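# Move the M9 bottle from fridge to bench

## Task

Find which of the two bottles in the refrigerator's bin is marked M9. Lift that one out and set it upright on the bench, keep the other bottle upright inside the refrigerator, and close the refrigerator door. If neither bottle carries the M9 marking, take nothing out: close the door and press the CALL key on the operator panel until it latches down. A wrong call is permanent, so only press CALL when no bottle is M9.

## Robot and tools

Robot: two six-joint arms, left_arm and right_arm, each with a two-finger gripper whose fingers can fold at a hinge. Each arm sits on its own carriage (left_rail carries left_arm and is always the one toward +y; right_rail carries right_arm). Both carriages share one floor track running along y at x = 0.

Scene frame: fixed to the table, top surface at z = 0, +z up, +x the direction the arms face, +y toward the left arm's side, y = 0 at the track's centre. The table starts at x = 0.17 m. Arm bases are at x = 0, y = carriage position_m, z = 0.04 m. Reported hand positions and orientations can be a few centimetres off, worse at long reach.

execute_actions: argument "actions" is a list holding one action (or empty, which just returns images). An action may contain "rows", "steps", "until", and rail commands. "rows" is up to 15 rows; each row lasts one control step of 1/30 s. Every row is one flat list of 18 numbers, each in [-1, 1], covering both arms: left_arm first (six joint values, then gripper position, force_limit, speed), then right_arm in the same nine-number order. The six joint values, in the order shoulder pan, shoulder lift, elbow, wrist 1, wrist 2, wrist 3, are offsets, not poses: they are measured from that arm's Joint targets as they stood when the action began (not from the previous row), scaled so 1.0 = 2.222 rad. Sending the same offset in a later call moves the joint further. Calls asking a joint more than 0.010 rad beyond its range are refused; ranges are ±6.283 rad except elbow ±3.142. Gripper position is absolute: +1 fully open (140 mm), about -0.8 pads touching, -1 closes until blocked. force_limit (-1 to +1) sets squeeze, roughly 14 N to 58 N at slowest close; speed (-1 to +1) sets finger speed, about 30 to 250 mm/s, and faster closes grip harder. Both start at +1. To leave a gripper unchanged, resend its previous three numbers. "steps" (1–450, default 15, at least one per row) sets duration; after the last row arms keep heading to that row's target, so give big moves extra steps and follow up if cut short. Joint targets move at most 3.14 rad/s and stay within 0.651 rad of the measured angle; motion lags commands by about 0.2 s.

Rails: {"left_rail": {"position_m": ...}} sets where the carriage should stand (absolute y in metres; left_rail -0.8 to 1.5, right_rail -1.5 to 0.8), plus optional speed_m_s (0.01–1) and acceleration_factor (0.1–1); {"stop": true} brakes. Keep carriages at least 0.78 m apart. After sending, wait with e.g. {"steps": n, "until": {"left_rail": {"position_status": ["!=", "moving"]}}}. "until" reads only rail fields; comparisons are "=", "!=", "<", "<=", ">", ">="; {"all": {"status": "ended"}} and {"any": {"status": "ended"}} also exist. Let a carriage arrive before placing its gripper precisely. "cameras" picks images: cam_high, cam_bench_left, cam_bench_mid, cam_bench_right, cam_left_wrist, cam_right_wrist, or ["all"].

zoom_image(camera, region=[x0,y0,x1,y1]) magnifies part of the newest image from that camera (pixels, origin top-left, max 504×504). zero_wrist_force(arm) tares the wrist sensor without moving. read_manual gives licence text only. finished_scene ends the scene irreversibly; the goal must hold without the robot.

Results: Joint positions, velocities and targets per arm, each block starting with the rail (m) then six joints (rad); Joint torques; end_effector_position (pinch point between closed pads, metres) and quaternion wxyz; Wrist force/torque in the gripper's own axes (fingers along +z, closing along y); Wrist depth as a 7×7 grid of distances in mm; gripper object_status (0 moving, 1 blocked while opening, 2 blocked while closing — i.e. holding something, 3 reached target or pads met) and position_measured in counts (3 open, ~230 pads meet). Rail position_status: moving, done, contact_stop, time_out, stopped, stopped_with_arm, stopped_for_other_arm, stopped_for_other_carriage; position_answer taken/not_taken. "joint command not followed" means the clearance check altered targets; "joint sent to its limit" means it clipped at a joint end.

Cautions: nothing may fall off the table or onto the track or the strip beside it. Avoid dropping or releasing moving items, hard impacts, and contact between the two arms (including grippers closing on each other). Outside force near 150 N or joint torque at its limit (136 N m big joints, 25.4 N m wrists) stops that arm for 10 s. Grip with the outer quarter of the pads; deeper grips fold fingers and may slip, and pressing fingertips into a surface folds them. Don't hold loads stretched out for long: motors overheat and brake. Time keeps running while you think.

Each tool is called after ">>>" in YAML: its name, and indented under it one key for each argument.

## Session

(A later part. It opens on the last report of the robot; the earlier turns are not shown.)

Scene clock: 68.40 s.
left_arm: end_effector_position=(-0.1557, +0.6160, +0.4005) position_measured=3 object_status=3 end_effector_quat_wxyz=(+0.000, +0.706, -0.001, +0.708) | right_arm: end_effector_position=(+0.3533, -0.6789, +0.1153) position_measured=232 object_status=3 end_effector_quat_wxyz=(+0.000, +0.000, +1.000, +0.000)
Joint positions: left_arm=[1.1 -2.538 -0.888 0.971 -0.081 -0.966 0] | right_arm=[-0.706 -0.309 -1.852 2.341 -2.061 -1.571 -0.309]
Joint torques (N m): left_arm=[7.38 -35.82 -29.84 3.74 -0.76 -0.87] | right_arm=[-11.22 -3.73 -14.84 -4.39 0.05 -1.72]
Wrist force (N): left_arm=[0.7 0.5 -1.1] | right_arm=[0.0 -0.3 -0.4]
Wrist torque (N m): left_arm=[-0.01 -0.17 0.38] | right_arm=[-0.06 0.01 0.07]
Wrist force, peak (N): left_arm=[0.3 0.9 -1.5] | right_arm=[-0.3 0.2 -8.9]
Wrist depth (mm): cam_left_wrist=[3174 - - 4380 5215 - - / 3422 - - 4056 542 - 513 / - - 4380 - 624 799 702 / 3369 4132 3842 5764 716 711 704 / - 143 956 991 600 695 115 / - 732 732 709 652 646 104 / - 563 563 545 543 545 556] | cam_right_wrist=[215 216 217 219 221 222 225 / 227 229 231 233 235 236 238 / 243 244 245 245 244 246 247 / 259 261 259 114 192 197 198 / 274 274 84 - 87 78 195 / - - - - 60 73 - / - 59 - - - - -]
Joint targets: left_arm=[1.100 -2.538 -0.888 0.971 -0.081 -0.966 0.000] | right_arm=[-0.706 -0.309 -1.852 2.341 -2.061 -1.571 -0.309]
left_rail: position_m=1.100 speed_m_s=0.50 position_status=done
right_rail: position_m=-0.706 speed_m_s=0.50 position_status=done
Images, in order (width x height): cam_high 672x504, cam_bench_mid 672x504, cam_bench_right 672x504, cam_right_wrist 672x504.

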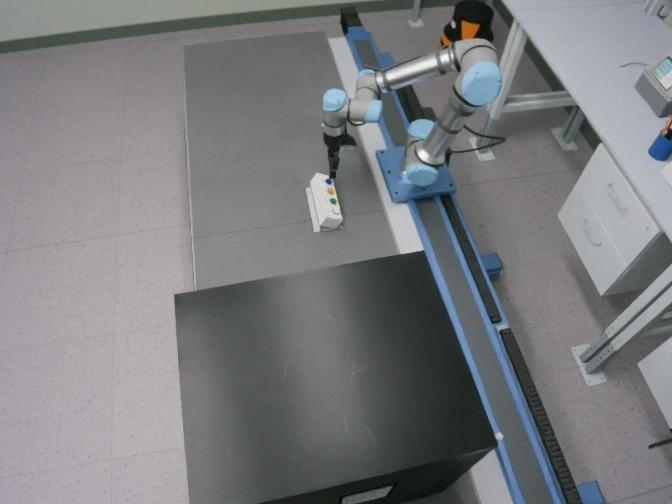

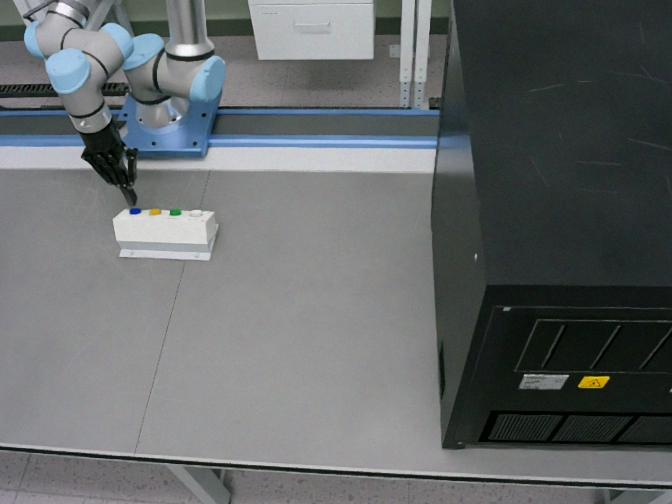

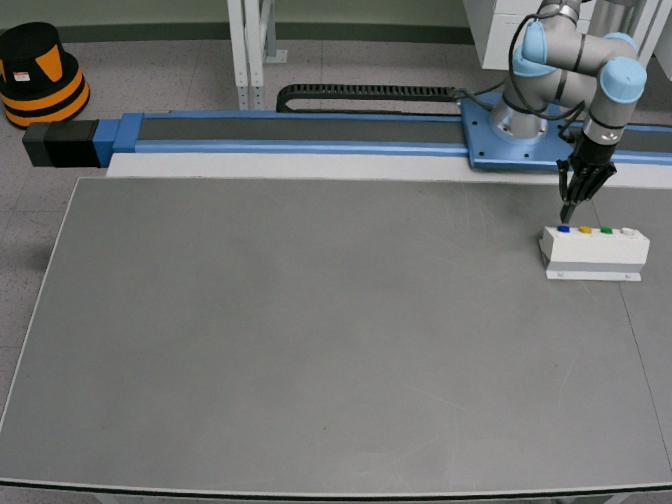

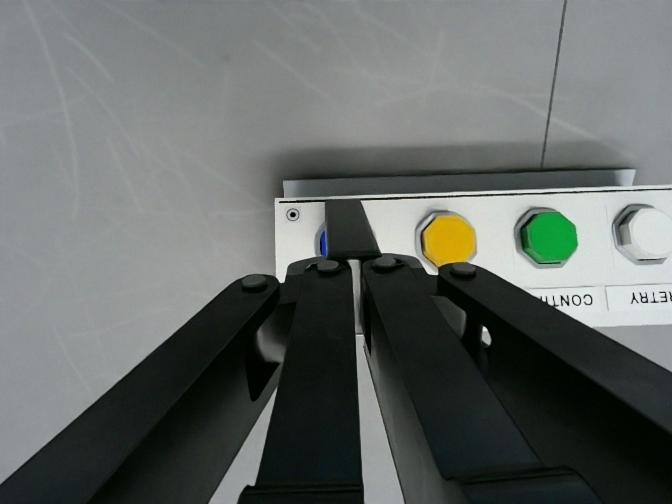

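>>> execute_actions:
  actions:
    - {"rows":[[0,0,0,0,0,0,1,1,1,0,0.0068,0.0074,-0.0142,0,0,-1,-0.5,-0.5]],"steps":20}

>>> execute_actions:
  actions:
    - {"rows":[[0,0,0,0,0,0,1,1,1,0,0.0023,0.0025,-0.0047,0,0,-1,-0.5,-0.5]],"steps":15}
  cameras: ["cam_bench_right","cam_right_wrist"]

>>> zoom_image:
  camera: "cam_bench_right"
  region: [532, 190, 632, 270]

Scene clock: 71.10 s.
left_arm: end_effector_position=(-0.1557, +0.6160, +0.4005) position_measured=3 object_status=3 end_effector_quat_wxyz=(+0.000, +0.706, -0.001, +0.708) | right_arm: end_effector_position=(+0.3535, -0.6789, +0.1063) position_measured=232 object_status=3 end_effector_quat_wxyz=(+0.000, +0.000, +1.000, +0.000)
Joint positions: left_arm=[1.1 -2.538 -0.888 0.971 -0.081 -0.966 0] | right_arm=[-0.706 -0.309 -1.836 2.358 -2.093 -1.571 -0.309]
Joint torques (N m): left_arm=[7.81 -35.72 -30.3 3.74 -0.67 -0.88] | right_arm=[-9.97 -3.98 -14.36 -4.34 0.03 -1.79]
Wrist force (N, zeroed by zero_wrist_force on right_arm): left_arm=[0.4 0.7 -1.3] | right_arm=[-0.3 0.0 0.0]
Wrist torque (N m, zeroed by zero_wrist_force on right_arm): left_arm=[0.04 -0.09 0.39] | right_arm=[-0.01 0.05 0.00]
Wrist force, peak (N, zeroed by zero_wrist_force on right_arm): left_arm=[0.4 0.7 -1.6] | right_arm=[-0.5 -0.1 -1.9]
Wrist depth (mm): cam_left_wrist=[3650 - - - - - - / 3532 4660 4294 - 573 - 529 / - 4660 - - 652 799 660 / - 3911 4132 3982 846 - 689 / - 143 1000 1019 794 676 115 / - 839 691 697 664 658 104 / - 557 564 542 548 537 556] | cam_right_wrist=[207 207 210 212 213 214 216 / 219 222 222 223 226 228 229 / 233 234 236 236 237 236 239 / 249 251 249 115 183 189 189 / 267 264 89 - 86 78 188 / - - - - 60 73 - / - 59 - - - - -]
Joint targets: left_arm=[1.100 -2.538 -0.888 0.971 -0.081 -0.966 0.000] | right_arm=[-0.706 -0.309 -1.836 2.358 -2.093 -1.571 -0.309]
left_rail: position_m=1.100 speed_m_s=0.50 position_status=done
right_rail: position_m=-0.706 speed_m_s=0.50 position_status=done

Scene clock: 71.80 s.
left_arm: end_effector_position=(-0.1557, +0.6160, +0.4005) position_measured=3 object_status=3 end_effector_quat_wxyz=(+0.000, +0.706, -0.001, +0.708) | right_arm: end_effector_position=(+0.3534, -0.6789, +0.1032) position_measured=232 object_status=3 end_effector_quat_wxyz=(+0.000, +0.000, +1.000, +0.000)
Joint positions: left_arm=[1.1 -2.538 -0.888 0.971 -0.081 -0.966 0] | right_arm=[-0.706 -0.309 -1.831 2.363 -2.103 -1.571 -0.309]
Joint torques (N m): left_arm=[7.49 -35.88 -29.98 3.76 -0.68 -0.83] | right_arm=[-9.14 -4.36 -13.97 -4.48 -0.03 -1.68]
Wrist force (N, zeroed by zero_wrist_force on right_arm): left_arm=[0.4 0.2 -1.4] | right_arm=[0.0 0.1 0.1]
Wrist torque (N m, zeroed by zero_wrist_force on right_arm): left_arm=[-0.08 -0.11 0.38] | right_arm=[0.01 0.00 0.00]
Wrist force, peak (N, zeroed by zero_wrist_force on right_arm): left_arm=[0.8 0.5 -1.4] | right_arm=[-0.2 0.1 0.5]
Wrist depth (mm): cam_left_wrist=[249 - 3776 - - - - / - - 6258 - 554 549 528 / 2772 - 4380 - 590 856 650 / 3174 1159 4056 3650 680 - 662 / - 143 1019 973 687 709 115 / - 704 697 693 658 680 104 / - 546 564 554 559 548 570] | cam_right_wrist=[206 205 207 208 211 212 214 / 217 218 220 221 222 225 227 / 230 232 233 233 234 236 238 / 246 247 245 115 180 187 187 / 263 260 89 - 87 78 184 / - - - - 60 73 - / - 59 - - - - -]
Joint targets: left_arm=[1.100 -2.538 -0.888 0.971 -0.081 -0.966 0.000] | right_arm=[-0.706 -0.309 -1.831 2.363 -2.103 -1.571 -0.309]
left_rail: position_m=1.100 speed_m_s=0.50 position_status=done
right_rail: position_m=-0.706 speed_m_s=0.50 position_status=done
Images, in order (width x height): cam_bench_right 672x504, cam_right_wrist 672x504.

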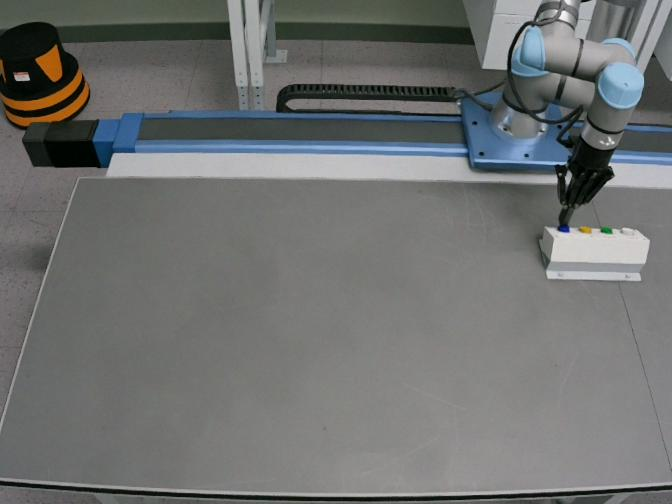

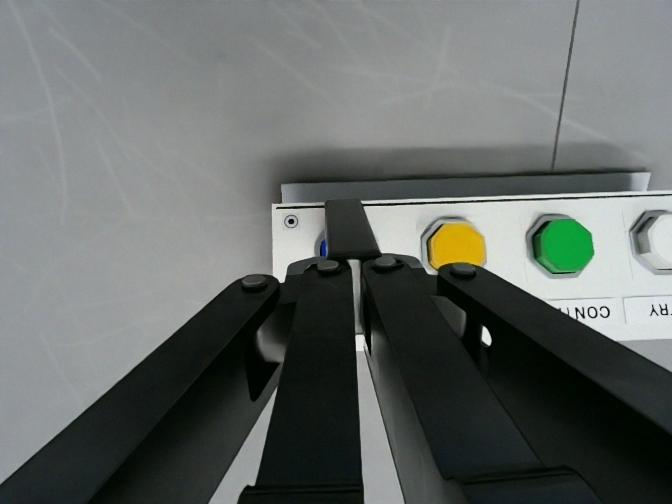

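Scaled by 5.040 from the camera's 672x504 image, which has a finer 960x720 frame.

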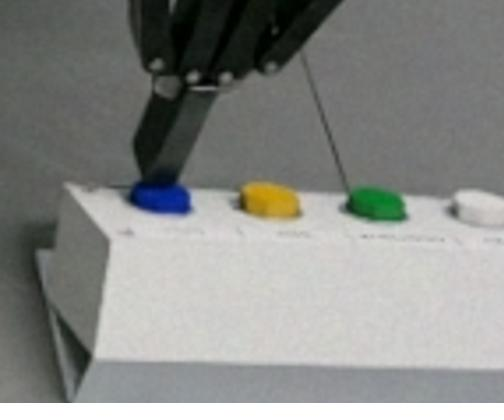

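>>> execute_actions:
  actions:
    - {"rows":[[0,0,0,0,0,0,1,1,1,0,0.0015,0.00164,-0.00315,0,0,-1,-0.5,-0.5]],"steps":15}

>>> execute_actions:
  actions:
    - {"rows":[[0,0,0,0,0,0,1,1,1,0,0.0015,0.00164,-0.00315,0,0,-1,-0.5,-0.5]],"steps":15}
  cameras: ["cam_bench_right","cam_bench_mid"]

>>> zoom_image:
  camera: "cam_bench_right"
  region: [532, 190, 632, 270]

>>> zoom_image:
  camera: "cam_bench_mid"
  region: [90, 180, 190, 260]

Scene clock: 74.27 s.
left_arm: end_effector_position=(-0.1557, +0.6160, +0.4005) position_measured=3 object_status=3 end_effector_quat_wxyz=(+0.000, +0.706, -0.001, +0.708) | right_arm: end_effector_position=(+0.3534, -0.6789, +0.1012) position_measured=232 object_status=3 end_effector_quat_wxyz=(+0.000, +0.000, +1.000, +0.000)
Joint positions: left_arm=[1.1 -2.538 -0.888 0.971 -0.081 -0.966 0] | right_arm=[-0.706 -0.309 -1.828 2.367 -2.11 -1.571 -0.309]
Joint torques (N m): left_arm=[7.23 -36.06 -30.02 3.65 -0.68 -0.82] | right_arm=[-7.29 -2.44 -11.6 -3.98 -0.02 -1.68]
Wrist force (N, zeroed by zero_wrist_force on right_arm): left_arm=[0.5 0.3 -1.3] | right_arm=[0.3 0.1 -5.4]
Wrist torque (N m, zeroed by zero_wrist_force on right_arm): left_arm=[-0.05 -0.12 0.38] | right_arm=[0.06 -0.03 0.01]
Wrist force, peak (N, zeroed by zero_wrist_force on right_arm): left_arm=[0.8 0.8 -1.4] | right_arm=[0.3 0.2 -5.6]
Wrist depth (mm): cam_left_wrist=[- - - - - 3842 5215 / - - 4132 4132 517 - 545 / 3129 - - - 592 782 718 / 2920 3590 4660 3712 542 - 706 / - 115 965 952 695 682 115 / - 702 704 704 - 662 99 / - 564 546 566 548 546 538] | cam_right_wrist=[205 205 206 208 209 211 212 / 215 217 219 220 222 223 225 / 228 228 232 232 233 233 234 / 244 245 244 115 179 185 185 / 261 258 89 - 87 78 182 / - - - - 60 73 - / - 59 - - - - -]
Joint targets: left_arm=[1.100 -2.538 -0.888 0.971 -0.081 -0.966 0.000] | right_arm=[-0.706 -0.309 -1.828 2.367 -2.110 -1.571 -0.309]
left_rail: position_m=1.100 speed_m_s=0.50 position_status=done
right_rail: position_m=-0.706 speed_m_s=0.50 position_status=done

Scene clock: 74.97 s.
left_arm: end_effector_position=(-0.1557, +0.6160, +0.4005) position_measured=3 object_status=3 end_effector_quat_wxyz=(+0.000, +0.706, -0.001, +0.708) | right_arm: end_effector_position=(+0.3533, -0.6789, +0.0992) position_measured=232 object_status=3 end_effector_quat_wxyz=(+0.000, +0.000, +1.000, +0.000)
Joint positions: left_arm=[1.1 -2.538 -0.888 0.971 -0.081 -0.966 0] | right_arm=[-0.706 -0.309 -1.825 2.37 -2.117 -1.571 -0.309]
Joint torques (N m): left_arm=[7.27 -36.22 -29.88 3.72 -0.71 -0.83] | right_arm=[-6.55 -1.69 -11.21 -3.96 0.1 -1.71]
Wrist force (N, zeroed by zero_wrist_force on right_arm): left_arm=[0.4 0.7 -1.1] | right_arm=[0.3 0.1 -6.6]
Wrist torque (N m, zeroed by zero_wrist_force on right_arm): left_arm=[0.03 -0.10 0.39] | right_arm=[0.04 -0.04 0.00]
Wrist force, peak (N, zeroed by zero_wrist_force on right_arm): left_arm=[0.5 0.7 -1.4] | right_arm=[0.5 0.4 -6.8]
Wrist depth (mm): cam_left_wrist=[- - - 4470 - - - / 3369 - - - - - 529 / - 6258 3318 4660 570 791 755 / - 5475 4761 3532 617 - 704 / - 124 - 961 678 697 115 / - 654 702 745 668 689 104 / - 567 569 545 564 539 559] | cam_right_wrist=[203 202 205 206 207 208 210 / 213 214 216 218 220 221 223 / 227 228 229 229 231 232 234 / 241 243 242 109 180 184 184 / 263 257 89 - 86 77 181 / - - - - 60 73 - / - 59 - - - - -]
Joint targets: left_arm=[1.100 -2.538 -0.888 0.971 -0.081 -0.966 0.000] | right_arm=[-0.706 -0.309 -1.825 2.371 -2.117 -1.571 -0.309]
left_rail: position_m=1.100 speed_m_s=0.50 position_status=done
right_rail: position_m=-0.706 speed_m_s=0.50 position_status=done
Images, in order (width x height): cam_bench_mid 672x504, cam_bench_right 672x504.

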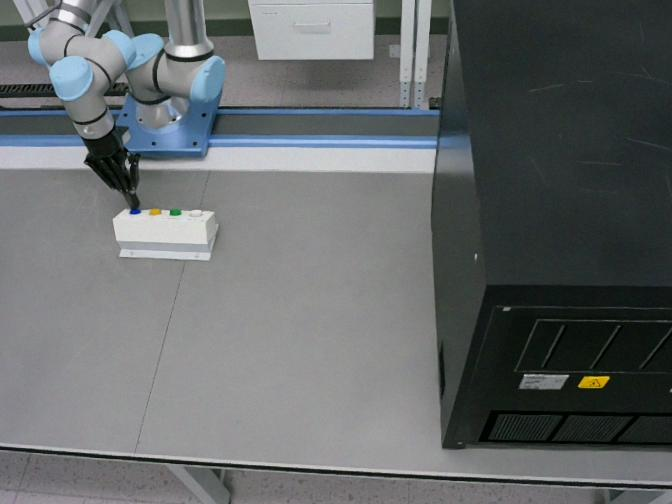

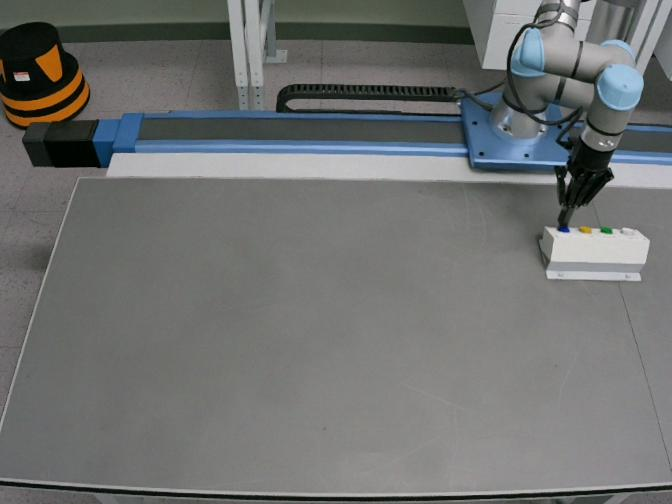

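Scaled by 5.040 from the camera's 672x504 image, which has a finer 960x720 frame.

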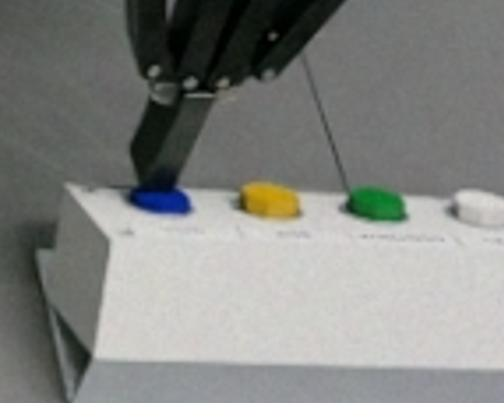

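Scaled by 5.040 from the camera's 672x504 image, which has a finer 960x720 frame.

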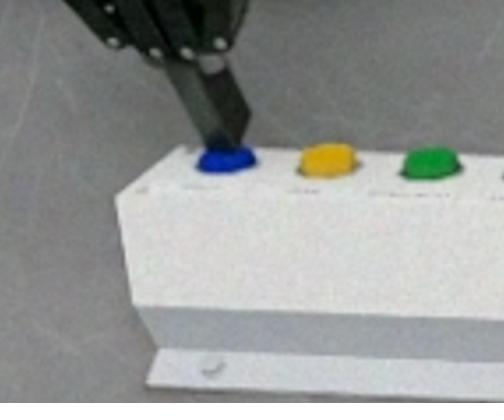

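>>> execute_actions:
  actions:
    - {"rows":[[0,0,0,0,0,0,1,1,1,0,0.0011,0.0012,-0.0024,0,0,-1,-0.5,-0.5]],"steps":12}

>>> execute_actions:
  actions:
    - {"rows":[[0,0,0,0,0,0,1,1,1,0,0.0011,0.0012,-0.0024,0,0,-1,-0.5,-0.5]],"steps":12}
  cameras: ["cam_bench_right"]

>>> zoom_image:
  camera: "cam_bench_right"
  region: [532, 190, 632, 270]

Scene clock: 76.80 s.
left_arm: end_effector_position=(-0.1557, +0.6160, +0.4005) position_measured=3 object_status=3 end_effector_quat_wxyz=(+0.000, +0.706, -0.001, +0.708) | right_arm: end_effector_position=(+0.3534, -0.6789, +0.0978) position_measured=232 object_status=3 end_effector_quat_wxyz=(+0.000, +0.000, +1.000, +0.000)
Joint positions: left_arm=[1.1 -2.538 -0.888 0.971 -0.081 -0.966 0] | right_arm=[-0.706 -0.309 -1.822 2.373 -2.123 -1.571 -0.309]
Joint torques (N m): left_arm=[7.21 -35.52 -29.78 3.73 -0.71 -0.87] | right_arm=[-4.95 -2.17 -10.28 -3.93 -0.01 -1.75]
Wrist force (N, zeroed by zero_wrist_force on right_arm): left_arm=[0.5 0.9 -0.9] | right_arm=[0.5 0.0 -6.7]
Wrist torque (N m, zeroed by zero_wrist_force on right_arm): left_arm=[0.07 -0.15 0.39] | right_arm=[-0.02 -0.07 0.00]
Wrist force, peak (N, zeroed by zero_wrist_force on right_arm): left_arm=[0.5 0.8 -1.4] | right_arm=[0.3 0.1 -7.7]
Wrist depth (mm): cam_left_wrist=[- - 3911 3318 - - - / - - - - - 924 535 / 3269 - - - 553 814 766 / 3369 3776 4470 3712 582 - 128 / - 144 961 952 678 682 115 / - 640 706 702 664 644 99 / - 564 541 566 563 548 537] | cam_right_wrist=[200 201 202 205 206 208 209 / 213 212 215 216 218 220 222 / 224 227 228 228 230 230 233 / 240 242 240 114 180 181 182 / 257 255 89 - 86 77 180 / - - - - 60 73 - / - 59 - - - - -]
Joint targets: left_arm=[1.100 -2.538 -0.888 0.971 -0.081 -0.966 0.000] | right_arm=[-0.706 -0.309 -1.822 2.373 -2.123 -1.571 -0.309]
left_rail: position_m=1.100 speed_m_s=0.50 position_status=done
right_rail: position_m=-0.706 speed_m_s=0.50 position_status=done

Scene clock: 77.40 s.
left_arm: end_effector_position=(-0.1557, +0.6160, +0.4005) position_measured=3 object_status=3 end_effector_quat_wxyz=(+0.000, +0.706, -0.001, +0.708) | right_arm: end_effector_position=(+0.3534, -0.6789, +0.0964) position_measured=232 object_status=3 end_effector_quat_wxyz=(+0.001, +0.000, +1.000, +0.000)
Joint positions: left_arm=[1.1 -2.538 -0.888 0.971 -0.081 -0.966 0] | right_arm=[-0.706 -0.309 -1.82 2.376 -2.128 -1.571 -0.309]
Joint torques (N m): left_arm=[7.09 -35.67 -30.16 3.69 -0.65 -0.93] | right_arm=[-4.42 -1.37 -9.87 -3.66 0.07 -1.71]
Wrist force (N, zeroed by zero_wrist_force on right_arm): left_arm=[0.5 0.5 -1.3] | right_arm=[-0.1 0.2 -6.9]
Wrist torque (N m, zeroed by zero_wrist_force on right_arm): left_arm=[-0.01 -0.16 0.39] | right_arm=[0.02 -0.02 0.00]
Wrist force, peak (N, zeroed by zero_wrist_force on right_arm): left_arm=[0.5 1.0 -1.5] | right_arm=[0.3 0.2 -8.9]
Wrist depth (mm): cam_left_wrist=[- 3422 2920 - - - - / 3590 - - 5764 498 973 523 / 3221 3476 4867 - 556 794 802 / 3422 3712 3982 3590 607 695 777 / - 144 944 1048 687 680 115 / - 697 702 702 666 - 104 / - 566 567 567 557 554 559] | cam_right_wrist=[200 199 201 201 205 205 207 / 211 212 213 215 216 218 220 / 224 225 227 227 228 229 230 / 239 240 239 109 174 181 181 / 256 253 89 - 86 77 178 / - - - - 60 73 - / - 59 - - - - -]
Joint targets: left_arm=[1.100 -2.538 -0.888 0.971 -0.081 -0.966 0.000] | right_arm=[-0.706 -0.309 -1.820 2.376 -2.128 -1.571 -0.309]
left_rail: position_m=1.100 speed_m_s=0.50 position_status=done
right_rail: position_m=-0.706 speed_m_s=0.50 position_status=done
Images, in order (width x height): cam_bench_right 672x504.

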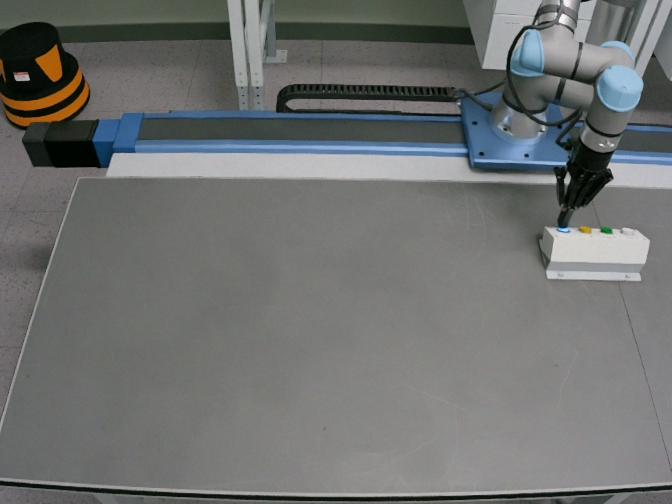

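Scaled by 5.040 from the camera's 672x504 image, which has a finer 960x720 frame.

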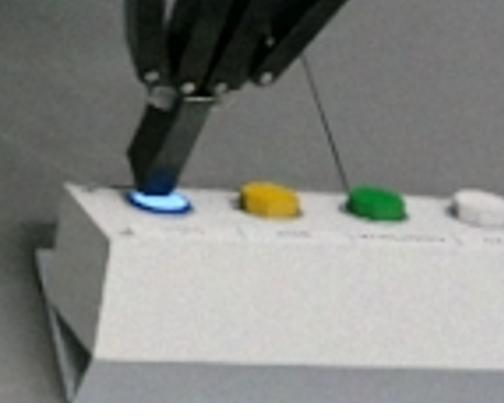

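Lit. Retract.

>>> execute_actions:
  actions:
    - {"rows":[[0,0,0,0,0,0,1,1,1,0,-0.03,-0.058,0.088,0,0,-1,-0.5,-0.5]],"steps":35}
  cameras: ["cam_bench_right","cam_left_wrist"]

>>> zoom_image:
  camera: "cam_bench_right"
  region: [532, 190, 632, 270]

>>> zoom_image:
  camera: "cam_left_wrist"
  region: [380, 20, 500, 140]

>>> zoom_image:
  camera: "cam_left_wrist"
  region: [380, 280, 500, 400]

Scene clock: 80.33 s.
left_arm: end_effector_position=(-0.1557, +0.6160, +0.4005) position_measured=3 object_status=3 end_effector_quat_wxyz=(+0.000, +0.706, -0.001, +0.708) | right_arm: end_effector_position=(+0.3597, -0.6810, +0.1571) position_measured=232 object_status=3 end_effector_quat_wxyz=(+0.000, +0.000, +1.000, +0.000)
Joint positions: left_arm=[1.1 -2.538 -0.888 0.971 -0.081 -0.966 0] | right_arm=[-0.706 -0.309 -1.886 2.247 -1.932 -1.571 -0.309]
Joint torques (N m): left_arm=[6.91 -36 -30.19 3.76 -0.68 -0.93] | right_arm=[-1.27 -17.1 -36.37 -1.01 0.03 -1.73]
Wrist force (N, zeroed by zero_wrist_force on right_arm): left_arm=[0.4 0.5 -1.4] | right_arm=[0.1 0.1 0.3]
Wrist torque (N m, zeroed by zero_wrist_force on right_arm): left_arm=[-0.02 -0.11 0.39] | right_arm=[0.03 -0.02 0.00]
Wrist force, peak (N, zeroed by zero_wrist_force on right_arm): left_arm=[0.5 0.5 -1.6] | right_arm=[0.1 0.1 -8.8]
Wrist depth (mm): cam_left_wrist=[- - 3911 - - - - / - 5475 3422 4470 - 1014 515 / - 4761 4761 - 615 794 615 / - 4761 4294 3776 842 - 122 / - 144 869 924 650 709 115 / - 704 711 706 664 693 99 / - 569 575 579 559 545 539] | cam_right_wrist=[251 252 255 256 257 259 262 / 267 267 270 272 273 276 278 / 283 283 286 238 238 239 242 / 301 303 302 109 231 233 235 / 323 - 89 - 86 78 338 / - - - - 60 73 - / - 59 - - - - -]
Joint targets: left_arm=[1.100 -2.538 -0.888 0.971 -0.081 -0.966 0.000] | right_arm=[-0.706 -0.309 -1.886 2.247 -1.932 -1.571 -0.309]
left_rail: position_m=1.100 speed_m_s=0.50 position_status=done
right_rail: position_m=-0.706 speed_m_s=0.50 position_status=done
Images, in order (width x height): cam_bench_right 672x504, cam_left_wrist 672x504.

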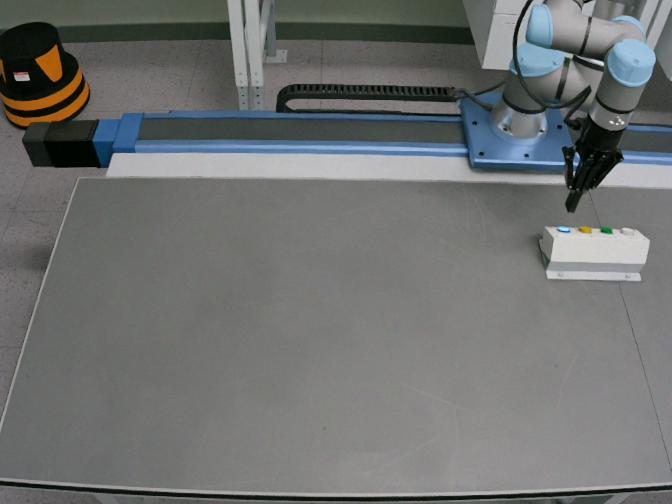

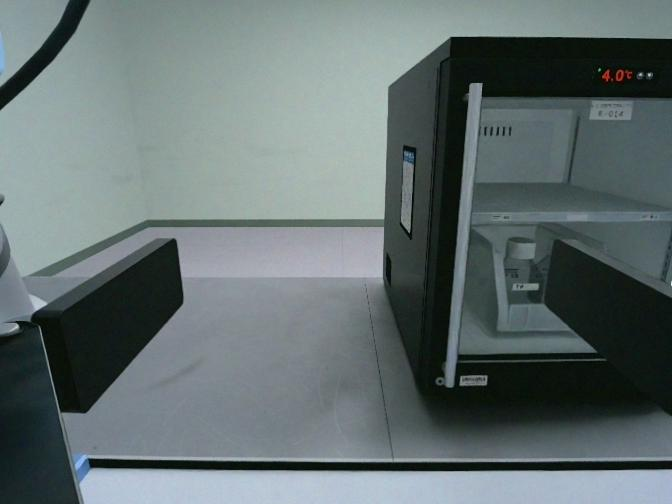

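Scaled by 5.040 from the camera's 672x504 image, which has a finer 960x720 frame.

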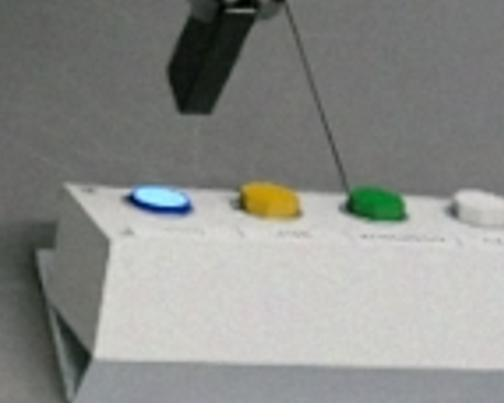

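Scaled by 4.200 from the camera's 672x504 image, which has a finer 960x720 frame.

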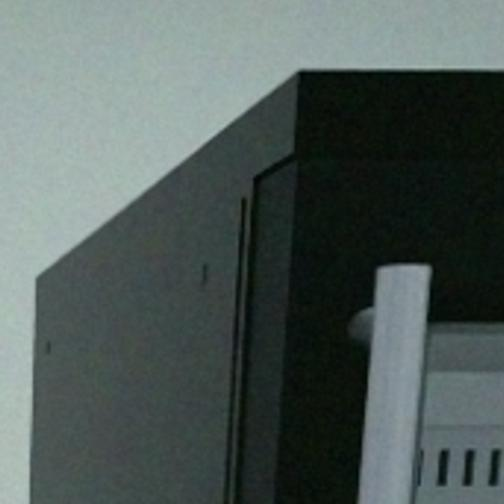

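Scaled by 4.200 from the camera's 672x504 image, which has a finer 960x720 frame.

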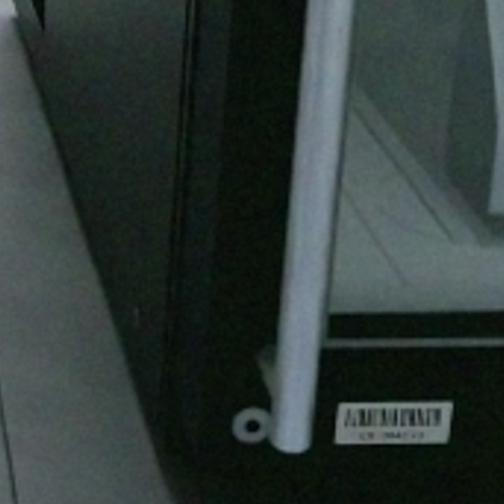

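>>> finished_scene:

The scene is finished: the task was done.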